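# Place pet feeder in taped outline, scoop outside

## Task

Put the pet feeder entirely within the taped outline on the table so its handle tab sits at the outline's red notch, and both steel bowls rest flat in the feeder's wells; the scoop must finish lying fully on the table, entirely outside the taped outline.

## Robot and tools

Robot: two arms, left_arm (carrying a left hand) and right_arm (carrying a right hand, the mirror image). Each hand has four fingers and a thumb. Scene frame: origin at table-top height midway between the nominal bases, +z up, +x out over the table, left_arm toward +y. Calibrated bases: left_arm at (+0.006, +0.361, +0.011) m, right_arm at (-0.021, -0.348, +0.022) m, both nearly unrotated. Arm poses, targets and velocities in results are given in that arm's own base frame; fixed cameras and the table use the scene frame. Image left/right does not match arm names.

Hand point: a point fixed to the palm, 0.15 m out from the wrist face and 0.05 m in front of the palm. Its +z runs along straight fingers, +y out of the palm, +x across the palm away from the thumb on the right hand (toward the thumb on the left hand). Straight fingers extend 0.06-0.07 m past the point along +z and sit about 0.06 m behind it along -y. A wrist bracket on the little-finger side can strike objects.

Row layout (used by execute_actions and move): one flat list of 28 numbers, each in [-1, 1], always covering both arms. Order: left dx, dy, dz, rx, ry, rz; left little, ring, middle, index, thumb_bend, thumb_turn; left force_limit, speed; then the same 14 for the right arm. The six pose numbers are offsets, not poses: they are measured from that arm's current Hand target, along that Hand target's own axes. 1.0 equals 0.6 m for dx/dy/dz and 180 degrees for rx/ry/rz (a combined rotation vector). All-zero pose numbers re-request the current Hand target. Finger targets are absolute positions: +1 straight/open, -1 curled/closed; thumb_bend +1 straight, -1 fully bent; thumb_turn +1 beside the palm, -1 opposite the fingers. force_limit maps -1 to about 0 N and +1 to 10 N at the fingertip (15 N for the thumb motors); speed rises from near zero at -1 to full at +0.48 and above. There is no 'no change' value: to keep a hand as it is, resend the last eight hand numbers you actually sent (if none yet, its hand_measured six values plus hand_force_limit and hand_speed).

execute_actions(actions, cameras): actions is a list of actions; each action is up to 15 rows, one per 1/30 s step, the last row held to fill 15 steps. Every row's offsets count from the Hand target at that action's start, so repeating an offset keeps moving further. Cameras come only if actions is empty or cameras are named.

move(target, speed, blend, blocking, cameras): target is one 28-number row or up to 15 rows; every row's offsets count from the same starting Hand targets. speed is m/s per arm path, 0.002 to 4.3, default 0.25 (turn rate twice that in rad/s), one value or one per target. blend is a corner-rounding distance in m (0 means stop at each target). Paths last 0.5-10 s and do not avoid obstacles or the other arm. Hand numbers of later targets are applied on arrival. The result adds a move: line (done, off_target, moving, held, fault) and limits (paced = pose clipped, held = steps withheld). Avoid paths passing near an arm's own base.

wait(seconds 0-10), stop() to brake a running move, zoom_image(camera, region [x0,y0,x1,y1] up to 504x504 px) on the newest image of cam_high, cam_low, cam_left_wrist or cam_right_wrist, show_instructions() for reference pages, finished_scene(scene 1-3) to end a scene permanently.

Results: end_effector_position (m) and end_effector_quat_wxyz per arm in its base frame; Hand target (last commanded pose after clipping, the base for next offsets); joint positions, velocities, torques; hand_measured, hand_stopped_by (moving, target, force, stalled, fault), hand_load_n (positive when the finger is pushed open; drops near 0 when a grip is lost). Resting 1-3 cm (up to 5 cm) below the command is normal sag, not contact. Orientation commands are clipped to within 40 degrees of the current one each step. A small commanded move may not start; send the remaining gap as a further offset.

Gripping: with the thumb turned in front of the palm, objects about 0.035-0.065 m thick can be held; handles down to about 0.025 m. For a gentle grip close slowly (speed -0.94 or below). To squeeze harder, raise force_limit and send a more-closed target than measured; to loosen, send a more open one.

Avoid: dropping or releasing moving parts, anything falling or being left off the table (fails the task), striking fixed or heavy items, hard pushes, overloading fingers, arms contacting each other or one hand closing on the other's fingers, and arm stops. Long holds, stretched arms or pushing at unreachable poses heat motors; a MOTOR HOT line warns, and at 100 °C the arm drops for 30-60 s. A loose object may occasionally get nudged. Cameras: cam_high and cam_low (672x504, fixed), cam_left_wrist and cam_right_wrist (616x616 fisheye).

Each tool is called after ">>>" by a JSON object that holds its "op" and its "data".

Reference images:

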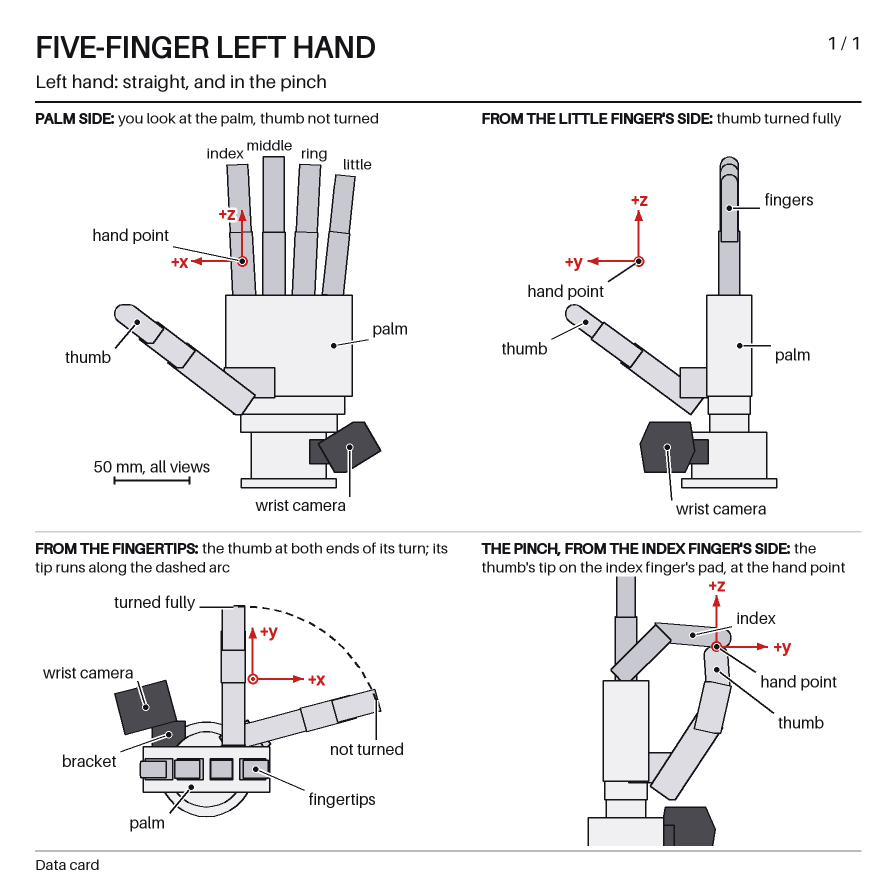

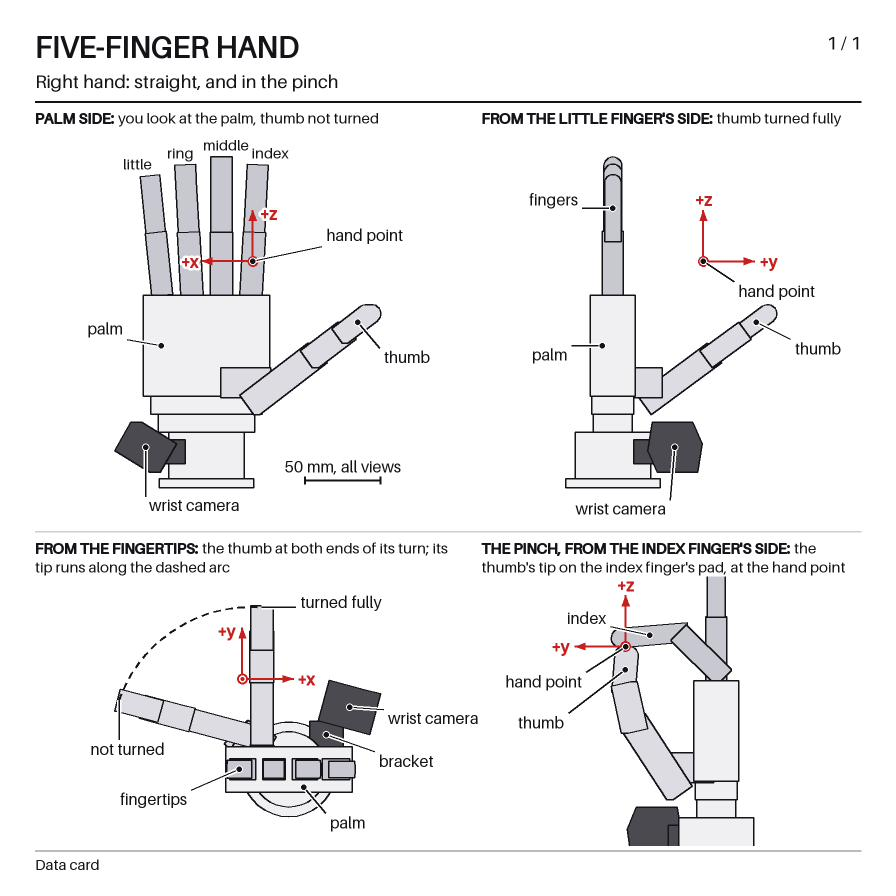

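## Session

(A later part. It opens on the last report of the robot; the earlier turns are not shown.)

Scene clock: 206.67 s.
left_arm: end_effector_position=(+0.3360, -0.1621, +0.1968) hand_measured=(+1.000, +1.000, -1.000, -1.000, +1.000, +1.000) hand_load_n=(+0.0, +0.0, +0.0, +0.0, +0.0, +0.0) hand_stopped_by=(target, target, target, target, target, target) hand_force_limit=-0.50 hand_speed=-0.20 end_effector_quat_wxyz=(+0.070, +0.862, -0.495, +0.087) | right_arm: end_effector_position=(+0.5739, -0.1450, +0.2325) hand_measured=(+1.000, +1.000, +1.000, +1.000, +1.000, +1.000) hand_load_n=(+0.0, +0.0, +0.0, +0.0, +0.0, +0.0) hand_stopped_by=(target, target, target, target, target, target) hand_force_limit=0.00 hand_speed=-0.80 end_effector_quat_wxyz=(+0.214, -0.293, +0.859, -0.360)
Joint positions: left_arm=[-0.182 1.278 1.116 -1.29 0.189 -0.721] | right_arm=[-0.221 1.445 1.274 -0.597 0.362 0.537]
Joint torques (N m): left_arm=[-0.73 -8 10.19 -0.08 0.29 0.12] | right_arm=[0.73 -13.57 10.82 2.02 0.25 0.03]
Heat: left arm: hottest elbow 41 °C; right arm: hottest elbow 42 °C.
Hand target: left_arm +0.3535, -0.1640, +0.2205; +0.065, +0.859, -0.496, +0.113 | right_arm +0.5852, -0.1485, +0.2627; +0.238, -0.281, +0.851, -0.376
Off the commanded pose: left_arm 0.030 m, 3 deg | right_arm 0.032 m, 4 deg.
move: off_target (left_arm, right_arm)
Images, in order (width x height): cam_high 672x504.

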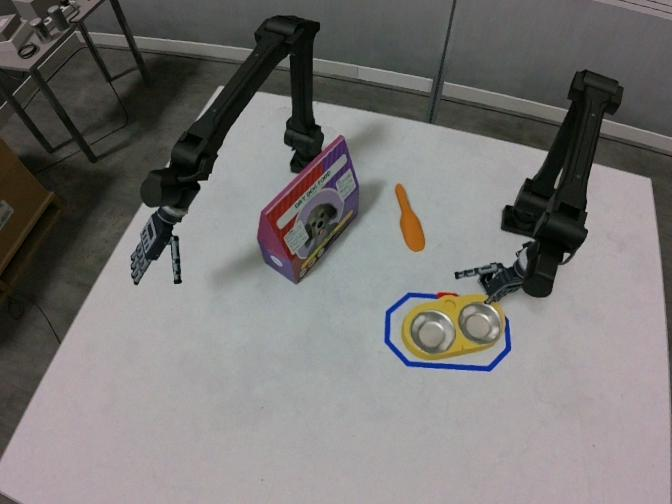

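>>> {"op": "move", "data": {"target": [-0.0324,-0.0115,0.1466,0,0,0,1,1,-1,-1,1,1,-0.5,-0.2,0,0,0,0,0,0,1,1,1,1,1,1,0,-0.8], "speed": 0.12, "cameras": ["cam_high"]}}

>>> {"op": "zoom_image", "data": {"camera": "cam_high", "region": [330, 180, 570, 400]}}

Scene clock: 213.20 s.
left_arm: end_effector_position=(+0.3488, -0.1646, +0.1237) hand_measured=(+1.000, +1.000, -1.000, -1.000, +1.000, +1.000) hand_load_n=(+0.0, +0.0, +0.0, +0.0, +0.0, +0.0) hand_stopped_by=(target, target, target, target, target, target) hand_force_limit=-0.50 hand_speed=-0.20 end_effector_quat_wxyz=(+0.068, +0.860, -0.497, +0.092) | right_arm: end_effector_position=(+0.5739, -0.1450, +0.2325) hand_measured=(+1.000, +1.000, +1.000, +1.000, +1.000, +1.000) hand_load_n=(+0.0, -0.5, +0.0, +0.0, +0.0, +0.0) hand_stopped_by=(target, target, target, target, target, target) hand_force_limit=0.00 hand_speed=-0.80 end_effector_quat_wxyz=(+0.214, -0.293, +0.859, -0.360)
Joint positions: left_arm=[-0.182 1.359 0.991 -1.073 0.191 -0.716] | right_arm=[-0.221 1.445 1.274 -0.597 0.362 0.537]
Joint torques (N m): left_arm=[-0.32 -9.35 6.64 1.13 0.33 0.2] | right_arm=[0.67 -13.57 10.81 2.04 0.24 0.04]
Heat: left arm: hottest elbow 42 °C; right arm: hottest elbow 42 °C.
Hand target: left_arm +0.3615, -0.1639, +0.1305; +0.065, +0.859, -0.496, +0.113 | right_arm +0.5852, -0.1485, +0.2627; +0.238, -0.281, +0.851, -0.376
Off the commanded pose: left_arm 0.014 m, 2 deg | right_arm 0.032 m, 4 deg.
move: off_target (left_arm, right_arm)
Images, in order (width x height): cam_high 672x504.

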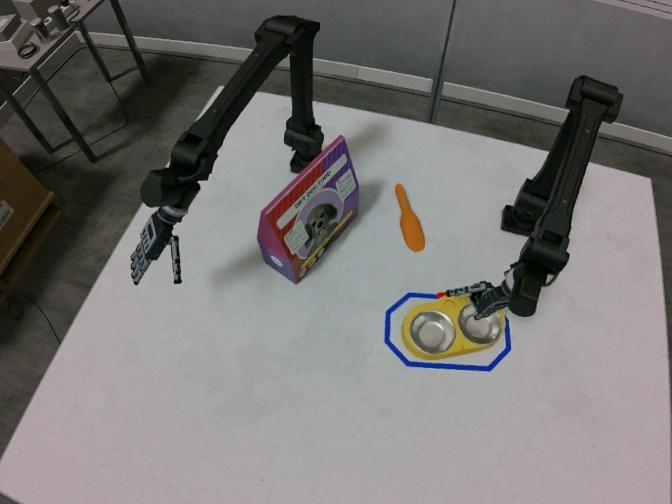

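Scaled by 2.100.

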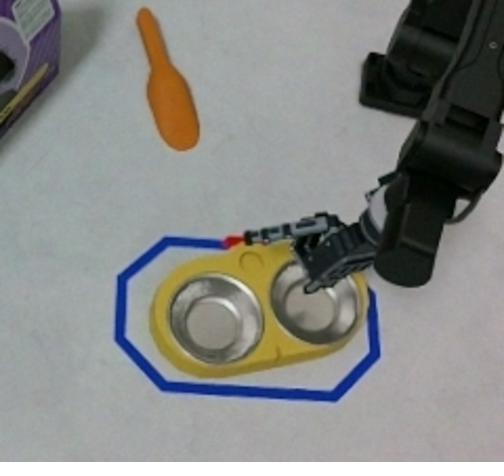

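>>> {"op": "move", "data": {"target": [[-0.019,0.0043,0.0613,0,0,0,1,1,-1,-1,1,1,-0.5,-0.2,0,0,0,0,0,0,1,1,1,1,1,1,0,-0.8],[0.0485,-0.0685,0.0795,0,0,0,1,1,-1,-1,1,1,-0.5,-0.2,0,0,0,0,0,0,1,1,1,1,1,1,0,-0.8]], "speed": [0.1,0.07], "cameras": ["cam_high","cam_left_wrist"]}}

>>> {"op": "zoom_image", "data": {"camera": "cam_high", "region": [330, 180, 570, 400]}}

Scene clock: 221.83 s.
left_arm: end_effector_position=(+0.3930, -0.1726, +0.0771) hand_measured=(+1.000, +1.000, -1.000, -1.000, +1.000, +1.000) hand_load_n=(+0.0, -1.0, +0.0, +0.5, +0.0, +0.0) hand_stopped_by=(target, target, target, target, target, target) hand_force_limit=-0.50 hand_speed=-0.20 end_effector_quat_wxyz=(+0.072, +0.863, -0.492, +0.086) | right_arm: end_effector_position=(+0.5739, -0.1450, +0.2325) hand_measured=(+1.000, +1.000, +1.000, +1.000, +1.000, +1.000) hand_load_n=(+0.0, +0.0, +0.0, +0.0, +0.0, +0.0) hand_stopped_by=(target, target, target, target, target, target) hand_force_limit=0.00 hand_speed=-0.80 end_effector_quat_wxyz=(+0.214, -0.293, +0.859, -0.360)
Joint positions: left_arm=[-0.18 1.534 1.042 -0.961 0.192 -0.725] | right_arm=[-0.221 1.445 1.274 -0.597 0.362 0.537]
Joint torques (N m): left_arm=[-1.38 -10.58 8.8 0.75 0.13 0.01] | right_arm=[0.67 -13.57 10.82 2 0.24 0.04]
Heat: left arm: hottest elbow 41 °C; right arm: hottest elbow 42 °C.
Hand target: left_arm +0.4173, -0.1784, +0.0920; +0.065, +0.859, -0.496, +0.113 | right_arm +0.5852, -0.1485, +0.2627; +0.238, -0.281, +0.851, -0.376
Off the commanded pose: left_arm 0.029 m, 3 deg | right_arm 0.032 m, 4 deg.
move: off_target (left_arm, right_arm)
Images, in order (width x height): cam_high 672x504, cam_left_wrist 616x616.

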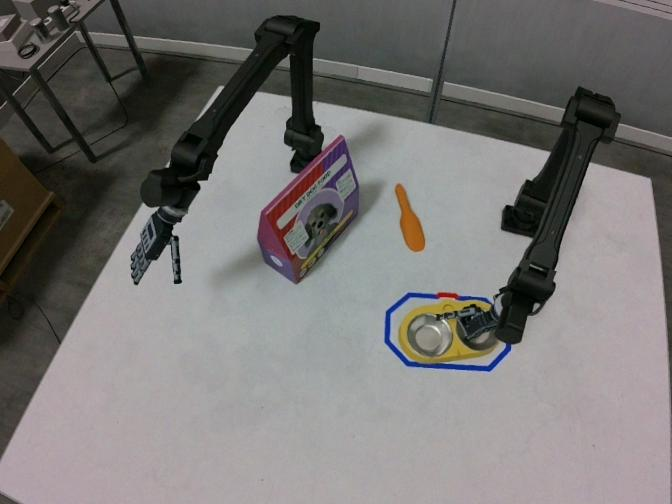

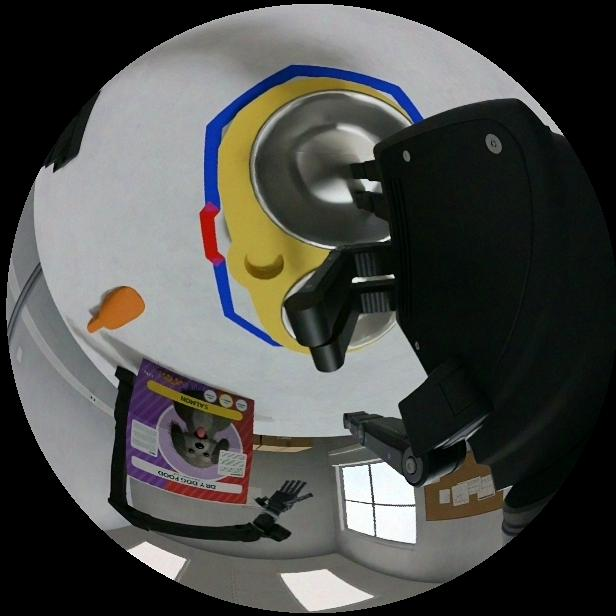

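Scaled by 2.100.

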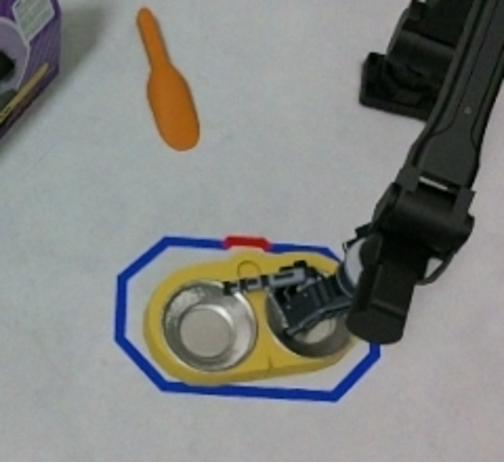

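>>> {"op": "move", "data": {"target": [[-0.0231,0.0247,-0.0062,0,0,0,1,1,-1,-1,1,1,-0.5,-0.2,0,0,0,0,0,0,1,1,1,1,1,1,0,-0.8],[0.033,0.0247,-0.2155,0,0,0,1,1,-1,-1,1,1,-0.5,-0.2,0,0,0,0,0,0,1,1,1,1,1,1,0,-0.8],[-0.1273,-0.0712,-0.2585,0,0,0,1,1,-1,-1,1,1,-0.5,-0.2,0,0,0,0,0,0,1,1,1,1,1,1,0,-0.8]], "speed": [0.07,0.12,0.3], "blend": [0.01,0.03,0], "cameras": ["cam_high","cam_left_wrist"]}}

>>> {"op": "zoom_image", "data": {"camera": "cam_high", "region": [370, 270, 530, 390]}}

Scene clock: 232.63 s.
left_arm: end_effector_position=(+0.3808, -0.0606, +0.1983) hand_measured=(+1.000, +1.000, -1.000, -1.000, +1.000, +1.000) hand_load_n=(+0.0, +0.0, +0.5, +0.0, +0.0, +0.0) hand_stopped_by=(target, target, target, target, target, target) hand_force_limit=-0.50 hand_speed=-0.20 end_effector_quat_wxyz=(+0.078, +0.862, -0.493, +0.087) | right_arm: end_effector_position=(+0.5739, -0.1450, +0.2325) hand_measured=(+1.000, +1.000, +1.000, +1.000, +1.000, +1.000) hand_load_n=(+0.0, +0.0, +0.0, +0.0, +0.0, +0.0) hand_stopped_by=(target, target, target, target, target, target) hand_force_limit=0.00 hand_speed=-0.80 end_effector_quat_wxyz=(+0.214, -0.293, +0.859, -0.360)
Joint positions: left_arm=[0.096 1.401 1.232 -1.349 0.229 -0.441] | right_arm=[-0.221 1.445 1.274 -0.597 0.362 0.537]
Joint torques (N m): left_arm=[-1.26 -10.99 9.98 -0.2 0.31 0.11] | right_arm=[0.67 -13.57 10.81 2.03 0.25 0.03]
Heat: left arm: hottest elbow 41 °C; right arm: hottest elbow 42 °C.
Hand target: left_arm +0.3973, -0.0585, +0.2221; +0.065, +0.859, -0.496, +0.113 | right_arm +0.5852, -0.1485, +0.2627; +0.238, -0.281, +0.851, -0.376
Off the commanded pose: left_arm 0.029 m, 3 deg | right_arm 0.032 m, 4 deg.
move: off_target (left_arm, right_arm); blend cut to 0.0099 m at target 1
Images, in order (width x height): cam_high 672x504, cam_left_wrist 616x616.

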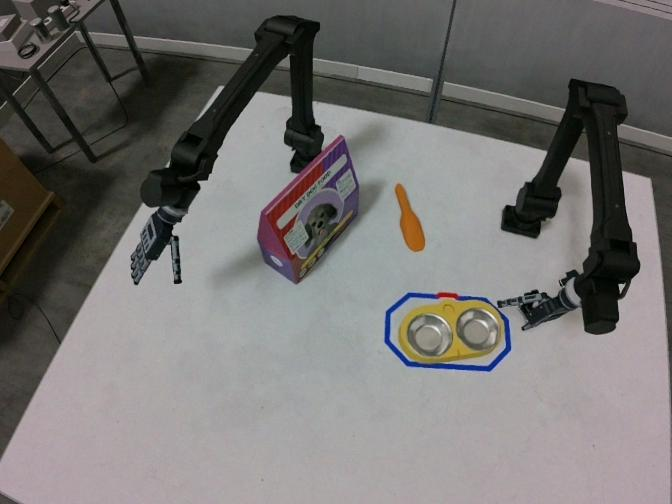

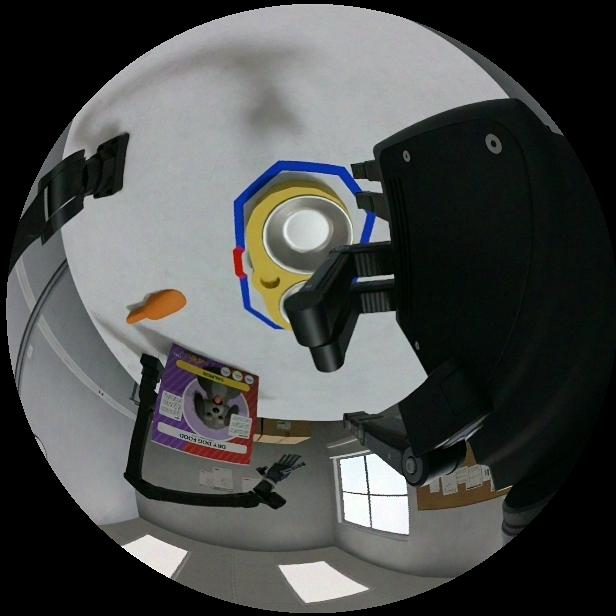

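Scaled by 3.150.

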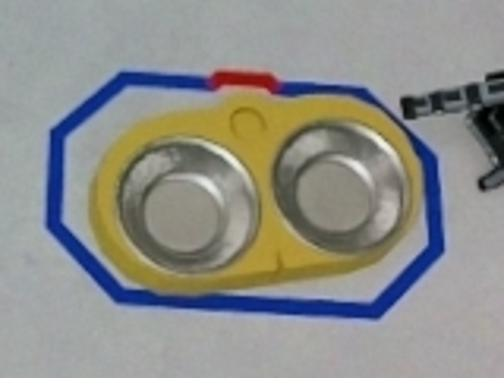

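>>> {"op": "move", "data": {"target": [[0.3508,0.1392,0.0942,0,0,0,1,1,-1,-1,1,1,-0.5,-0.2,0,0,0,0,0,0,1,1,1,1,1,1,0,-0.8],[0.2867,0.1545,0.3012,0,0,0,1,1,-1,-1,1,1,-0.5,-0.2,0,0,0,0,0,0,1,1,1,1,1,1,0,-0.8]], "speed": [0.3,0.1], "cameras": ["cam_high"]}}

Scene clock: 276.77 s.
left_arm: end_effector_position=(+0.4156, -0.2771, +0.0835) hand_measured=(+1.000, +1.000, -1.000, -1.000, +1.000, +1.000) hand_load_n=(+0.0, +0.0, +0.0, +0.0, +0.0, -0.5) hand_stopped_by=(target, target, target, target, target, target) hand_force_limit=-0.50 hand_speed=-0.20 end_effector_quat_wxyz=(+0.065, +0.861, -0.495, +0.093) | right_arm: end_effector_position=(+0.5739, -0.1450, +0.2325) hand_measured=(+1.000, +1.000, +1.000, +1.000, +1.000, +1.000) hand_load_n=(+0.0, -0.5, +0.0, +0.0, +0.0, +0.0) hand_stopped_by=(target, target, target, target, target, target) hand_force_limit=0.00 hand_speed=-0.80 end_effector_quat_wxyz=(+0.214, -0.293, +0.859, -0.360)
Joint positions: left_arm=[-0.395 1.636 1.185 -0.951 0.152 -0.935] | right_arm=[-0.221 1.445 1.274 -0.597 0.362 0.537]
Joint torques (N m): left_arm=[-1.9 -13.27 6.52 1.18 0 -0.07] | right_arm=[0.67 -13.57 10.84 2.03 0.24 0.04]
Heat: left arm: hottest elbow 43 °C; right arm: hottest elbow 42 °C.
Hand target: left_arm +0.4236, -0.2891, +0.0919; +0.065, +0.859, -0.496, +0.113 | right_arm +0.5852, -0.1485, +0.2627; +0.238, -0.281, +0.851, -0.376
Off the commanded pose: left_arm 0.017 m, 2 deg | right_arm 0.032 m, 4 deg.
move: off_target (left_arm, right_arm)
Images, in order (width x height): cam_high 672x504.

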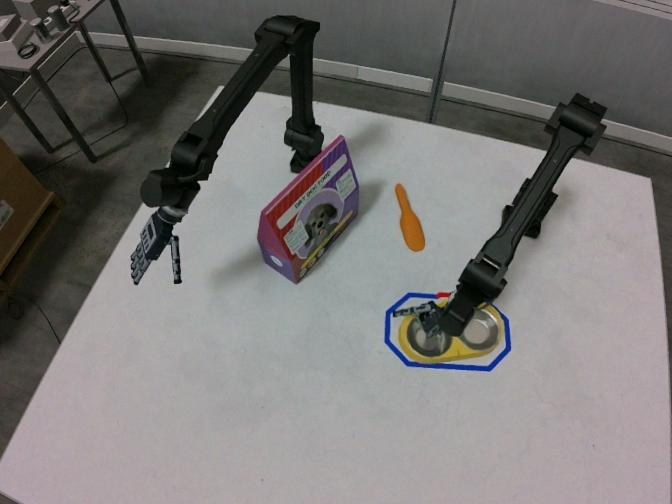

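>>> {"op": "move", "data": {"target": [-0.0091,0.0956,-0.0024,0,0,0,1,1,-1,-1,1,1,-0.5,-0.2,0,0,0,0,0,0,1,1,1,1,1,1,0,-0.8], "speed": 0.07, "cameras": ["cam_high","cam_left_wrist"]}}

>>> {"op": "zoom_image", "data": {"camera": "cam_high", "region": [370, 270, 530, 390]}}

Scene clock: 282.43 s.
left_arm: end_effector_position=(+0.3653, -0.3029, +0.0755) hand_measured=(+1.000, +1.000, -1.000, -1.000, +1.000, +1.000) hand_load_n=(+0.0, +0.0, +0.0, +0.0, +0.0, +0.0) hand_stopped_by=(target, target, target, target, target, target) hand_force_limit=-0.50 hand_speed=-0.20 end_effector_quat_wxyz=(+0.062, +0.861, -0.497, +0.086) | right_arm: end_effector_position=(+0.5739, -0.1450, +0.2325) hand_measured=(+1.000, +1.000, +1.000, +1.000, +1.000, +1.000) hand_load_n=(+0.0, +0.0, +0.0, +0.0, +0.0, +0.0) hand_stopped_by=(target, target, target, target, target, target) hand_force_limit=0.00 hand_speed=-0.80 end_effector_quat_wxyz=(+0.214, -0.293, +0.859, -0.360)
Joint positions: left_arm=[-0.496 1.568 1.08 -0.912 0.129 -1.031] | right_arm=[-0.221 1.445 1.274 -0.597 0.362 0.537]
Joint torques (N m): left_arm=[-2.26 -14.51 5.91 0.99 0.06 -0.1] | right_arm=[0.62 -13.51 10.84 2.03 0.24 0.04]
Heat: left arm: hottest elbow 43 °C; right arm: hottest elbow 42 °C.
Hand target: left_arm +0.3711, -0.3129, +0.0918; +0.065, +0.859, -0.496, +0.113 | right_arm +0.5852, -0.1485, +0.2627; +0.238, -0.281, +0.851, -0.376
Off the commanded pose: left_arm 0.020 m, 3 deg | right_arm 0.032 m, 4 deg.
move: off_target (left_arm, right_arm)
Images, in order (width x height): cam_high 672x504, cam_left_wrist 616x616.

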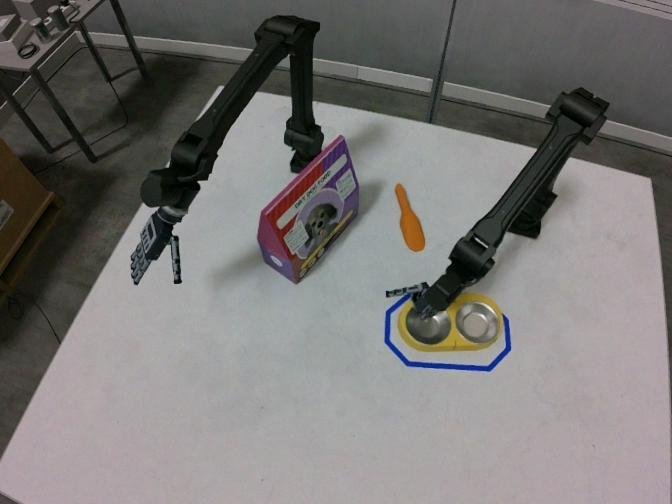

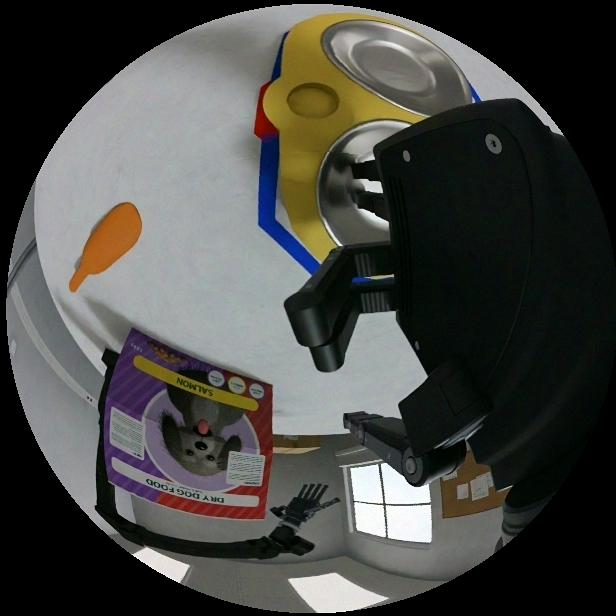

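Scaled by 3.150.

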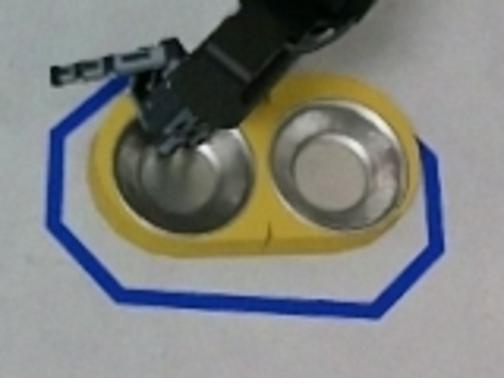

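>>> {"op": "move", "data": {"target": [[0.0033,-0.0327,0.0008,0,0,0,1,1,-1,-1,1,1,-0.5,-0.2,0,0,0,0,0,0,1,1,1,1,1,1,0,-0.8],[0.0595,-0.0327,-0.2085,0,0,0,1,1,-1,-1,1,1,-0.5,-0.2,0,0,0,0,0,0,1,1,1,1,1,1,0,-0.8],[-0.1412,-0.116,-0.2622,0,0,0,1,1,-1,-1,1,1,-0.5,-0.2,0,0,0,0,0,0,1,1,1,1,1,1,0,-0.8],[-0.2047,-0.103,-0.0548,0,0,0,1,1,-1,-1,1,1,-0.5,-0.2,0,0,0,0,0,0,1,1,1,1,1,1,0,-0.8]], "speed": [0.08,0.14,0.3,0.1], "blend": [0.009,0.02,0.01,0], "cameras": ["cam_high"]}}

>>> {"op": "zoom_image", "data": {"camera": "cam_high", "region": [370, 270, 530, 390]}}

Scene clock: 305.77 s.
left_arm: end_effector_position=(+0.3483, -0.1718, +0.0858) hand_measured=(+1.000, +1.000, -1.000, -1.000, +1.000, +1.000) hand_load_n=(+0.0, +0.0, +0.5, +0.0, +0.0, +0.0) hand_stopped_by=(target, target, target, target, target, target) hand_force_limit=-0.50 hand_speed=-0.20 end_effector_quat_wxyz=(+0.067, +0.860, -0.498, +0.093) | right_arm: end_effector_position=(+0.5739, -0.1450, +0.2325) hand_measured=(+1.000, +1.000, +1.000, +1.000, +1.000, +1.000) hand_load_n=(+0.0, +0.0, +0.0, +0.0, +0.0, +0.0) hand_stopped_by=(target, target, target, target, target, target) hand_force_limit=0.00 hand_speed=-0.80 end_effector_quat_wxyz=(+0.214, -0.293, +0.859, -0.360)
Joint positions: left_arm=[-0.202 1.404 0.927 -0.958 0.186 -0.736] | right_arm=[-0.221 1.445 1.274 -0.597 0.362 0.537]
Joint torques (N m): left_arm=[-0.5 -9.41 6.34 1.14 0.33 0.14] | right_arm=[0.62 -13.57 10.84 2.02 0.24 0.04]
Heat: left arm: hottest elbow 41 °C; right arm: hottest elbow 43 °C.
Hand target: left_arm +0.3610, -0.1719, +0.0919; +0.065, +0.859, -0.496, +0.113 | right_arm +0.5852, -0.1485, +0.2627; +0.238, -0.281, +0.851, -0.376
Off the commanded pose: left_arm 0.014 m, 2 deg | right_arm 0.032 m, 4 deg.
move: off_target (left_arm, right_arm)
Images, in order (width x height): cam_high 672x504.

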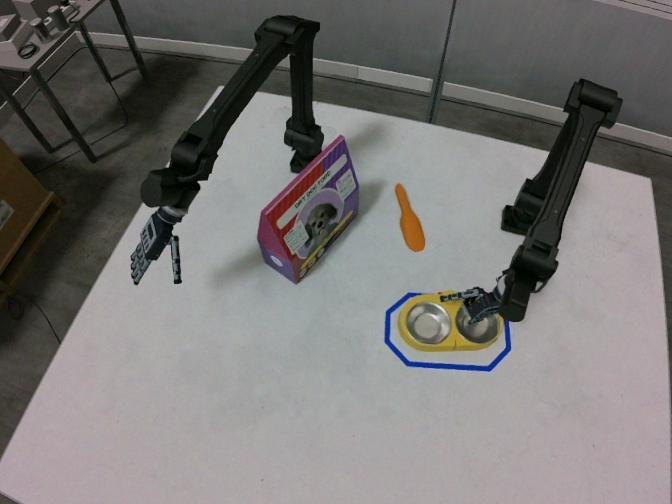

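Scaled by 3.150.

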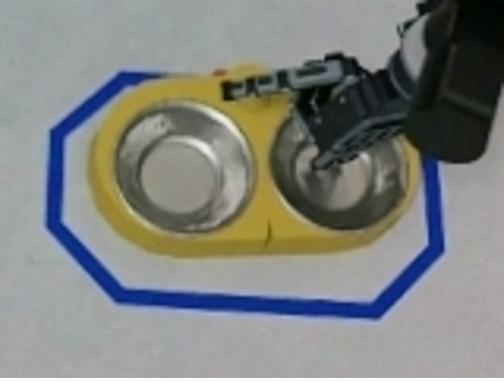

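>>> {"op": "move", "data": {"target": [0.0437,-0.098,0.0117,0,0,0,1,1,-1,-1,1,1,-0.5,-0.2,0,0,0,0,0,0,1,1,1,1,1,1,0,-0.8], "speed": 0.07, "cameras": ["cam_high"]}}

>>> {"op": "zoom_image", "data": {"camera": "cam_high", "region": [370, 270, 530, 390]}}

Scene clock: 311.43 s.
left_arm: end_effector_position=(+0.4008, -0.1695, +0.0774) hand_measured=(+1.000, +1.000, -1.000, -1.000, +1.000, +1.000) hand_load_n=(+0.0, -1.5, +0.0, +0.0, +0.0, +0.0) hand_stopped_by=(target, target, target, target, target, target) hand_force_limit=-0.50 hand_speed=-0.20 end_effector_quat_wxyz=(+0.071, +0.858, -0.501, +0.091) | right_arm: end_effector_position=(+0.5739, -0.1450, +0.2325) hand_measured=(+1.000, +1.000, +1.000, +1.000, +1.000, +1.000) hand_load_n=(+0.0, +0.0, +0.0, +0.0, +0.0, -0.5) hand_stopped_by=(target, target, target, target, target, target) hand_force_limit=0.00 hand_speed=-0.80 end_effector_quat_wxyz=(+0.214, -0.293, +0.859, -0.360)
Joint positions: left_arm=[-0.17 1.55 1.06 -0.958 0.197 -0.696] | right_arm=[-0.221 1.445 1.274 -0.597 0.362 0.537]
Joint torques (N m): left_arm=[0.26 -10.81 8.96 0.24 0.22 0.11] | right_arm=[0.62 -13.63 10.81 2.03 0.24 0.03]
Heat: left arm: hottest elbow 42 °C; right arm: hottest elbow 43 °C.
Hand target: left_arm +0.4255, -0.1660, +0.0919; +0.065, +0.859, -0.496, +0.113 | right_arm +0.5852, -0.1485, +0.2627; +0.238, -0.281, +0.851, -0.376
Off the commanded pose: left_arm 0.029 m, 3 deg | right_arm 0.032 m, 4 deg.
move: off_target (left_arm, right_arm)
Images, in order (width x height): cam_high 672x504.

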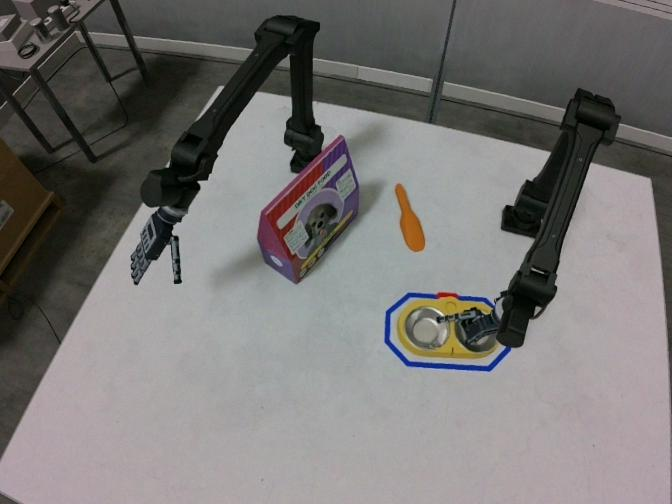

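Scaled by 3.150.

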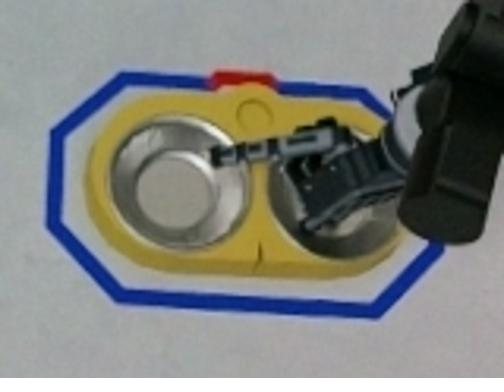

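>>> {"op": "move", "data": {"target": [[-0.0231,0.0247,-0.0062,0,0,0,1,1,-1,-1,1,1,-0.5,-0.2,0,0,0,0,0,0,1,1,1,1,1,1,0,-0.8],[0.033,0.0247,-0.2155,0,0,0,1,1,-1,-1,1,1,-0.5,-0.2,0,0,0,0,0,0,1,1,1,1,1,1,0,-0.8],[-0.1273,-0.0712,-0.2585,0,0,0,1,1,-1,-1,1,1,-0.5,-0.2,0,0,0,0,0,0,1,1,1,1,1,1,0,-0.8]], "speed": [0.08,0.13,0.3], "blend": [0.0099,0.02,0], "cameras": ["cam_high","cam_left_wrist","cam_low"]}}

>>> {"op": "zoom_image", "data": {"camera": "cam_high", "region": [370, 270, 530, 390]}}

Scene clock: 319.47 s.
left_arm: end_effector_position=(+0.3885, -0.0481, +0.2005) hand_measured=(+1.000, +1.000, -1.000, -1.000, +1.000, +1.000) hand_load_n=(+0.0, +0.0, +0.0, +0.0, -0.5, +0.0) hand_stopped_by=(target, target, target, target, target, target) hand_force_limit=-0.50 hand_speed=-0.20 end_effector_quat_wxyz=(+0.078, +0.862, -0.492, +0.090) | right_arm: end_effector_position=(+0.5739, -0.1450, +0.2325) hand_measured=(+1.000, +1.000, +1.000, +1.000, +1.000, +1.000) hand_load_n=(+0.0, +0.0, +0.0, +0.0, +0.0, +0.0) hand_stopped_by=(target, target, target, target, target, target) hand_force_limit=0.00 hand_speed=-0.80 end_effector_quat_wxyz=(+0.214, -0.293, +0.859, -0.360)
Joint positions: left_arm=[0.125 1.421 1.258 -1.357 0.232 -0.414] | right_arm=[-0.221 1.445 1.274 -0.597 0.362 0.537]
Joint torques (N m): left_arm=[-1.08 -10.75 10.17 -0.25 0.27 0.12] | right_arm=[0.67 -13.51 10.82 2.02 0.24 0.04]
Heat: left arm: hottest elbow 43 °C; right arm: hottest elbow 43 °C.
Hand target: left_arm +0.4055, -0.0461, +0.2221; +0.065, +0.859, -0.496, +0.113 | right_arm +0.5852, -0.1485, +0.2627; +0.238, -0.281, +0.851, -0.376
Off the commanded pose: left_arm 0.028 m, 3 deg | right_arm 0.032 m, 4 deg.
move: off_target (left_arm, right_arm)
Images, in order (width x height): cam_high 672x504, cam_low 672x504, cam_left_wrist 616x616.

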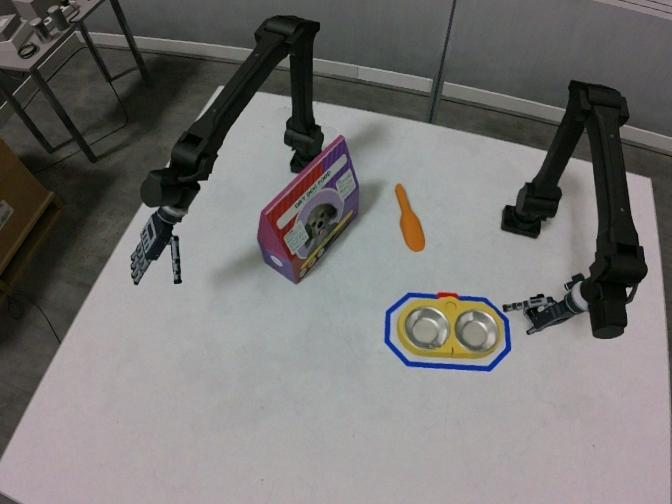

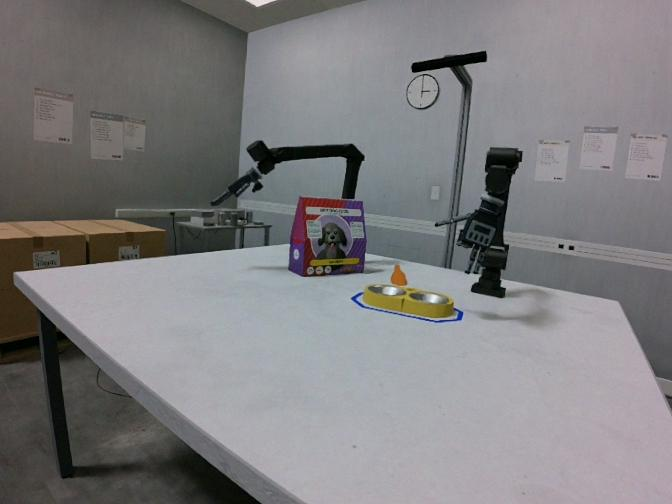

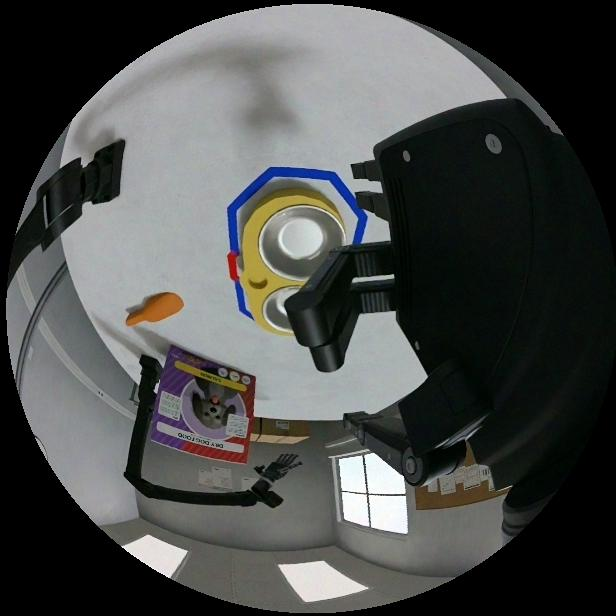

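Scaled by 3.150.

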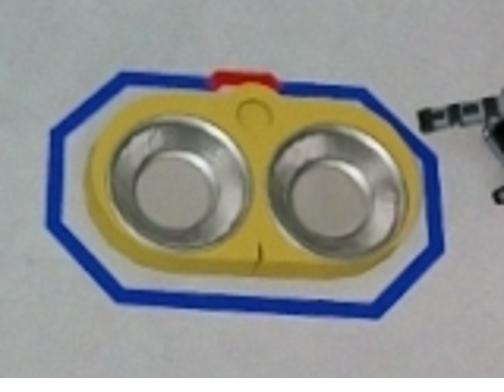

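>>> {"op": "zoom_image", "data": {"camera": "cam_low", "region": [330, 250, 490, 350]}}

Scaled by 3.150.

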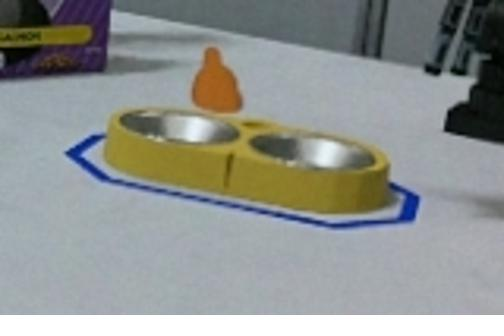

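>>> {"op": "finished_scene", "data": {"scene": 3}}

The scene is finished: the task was done.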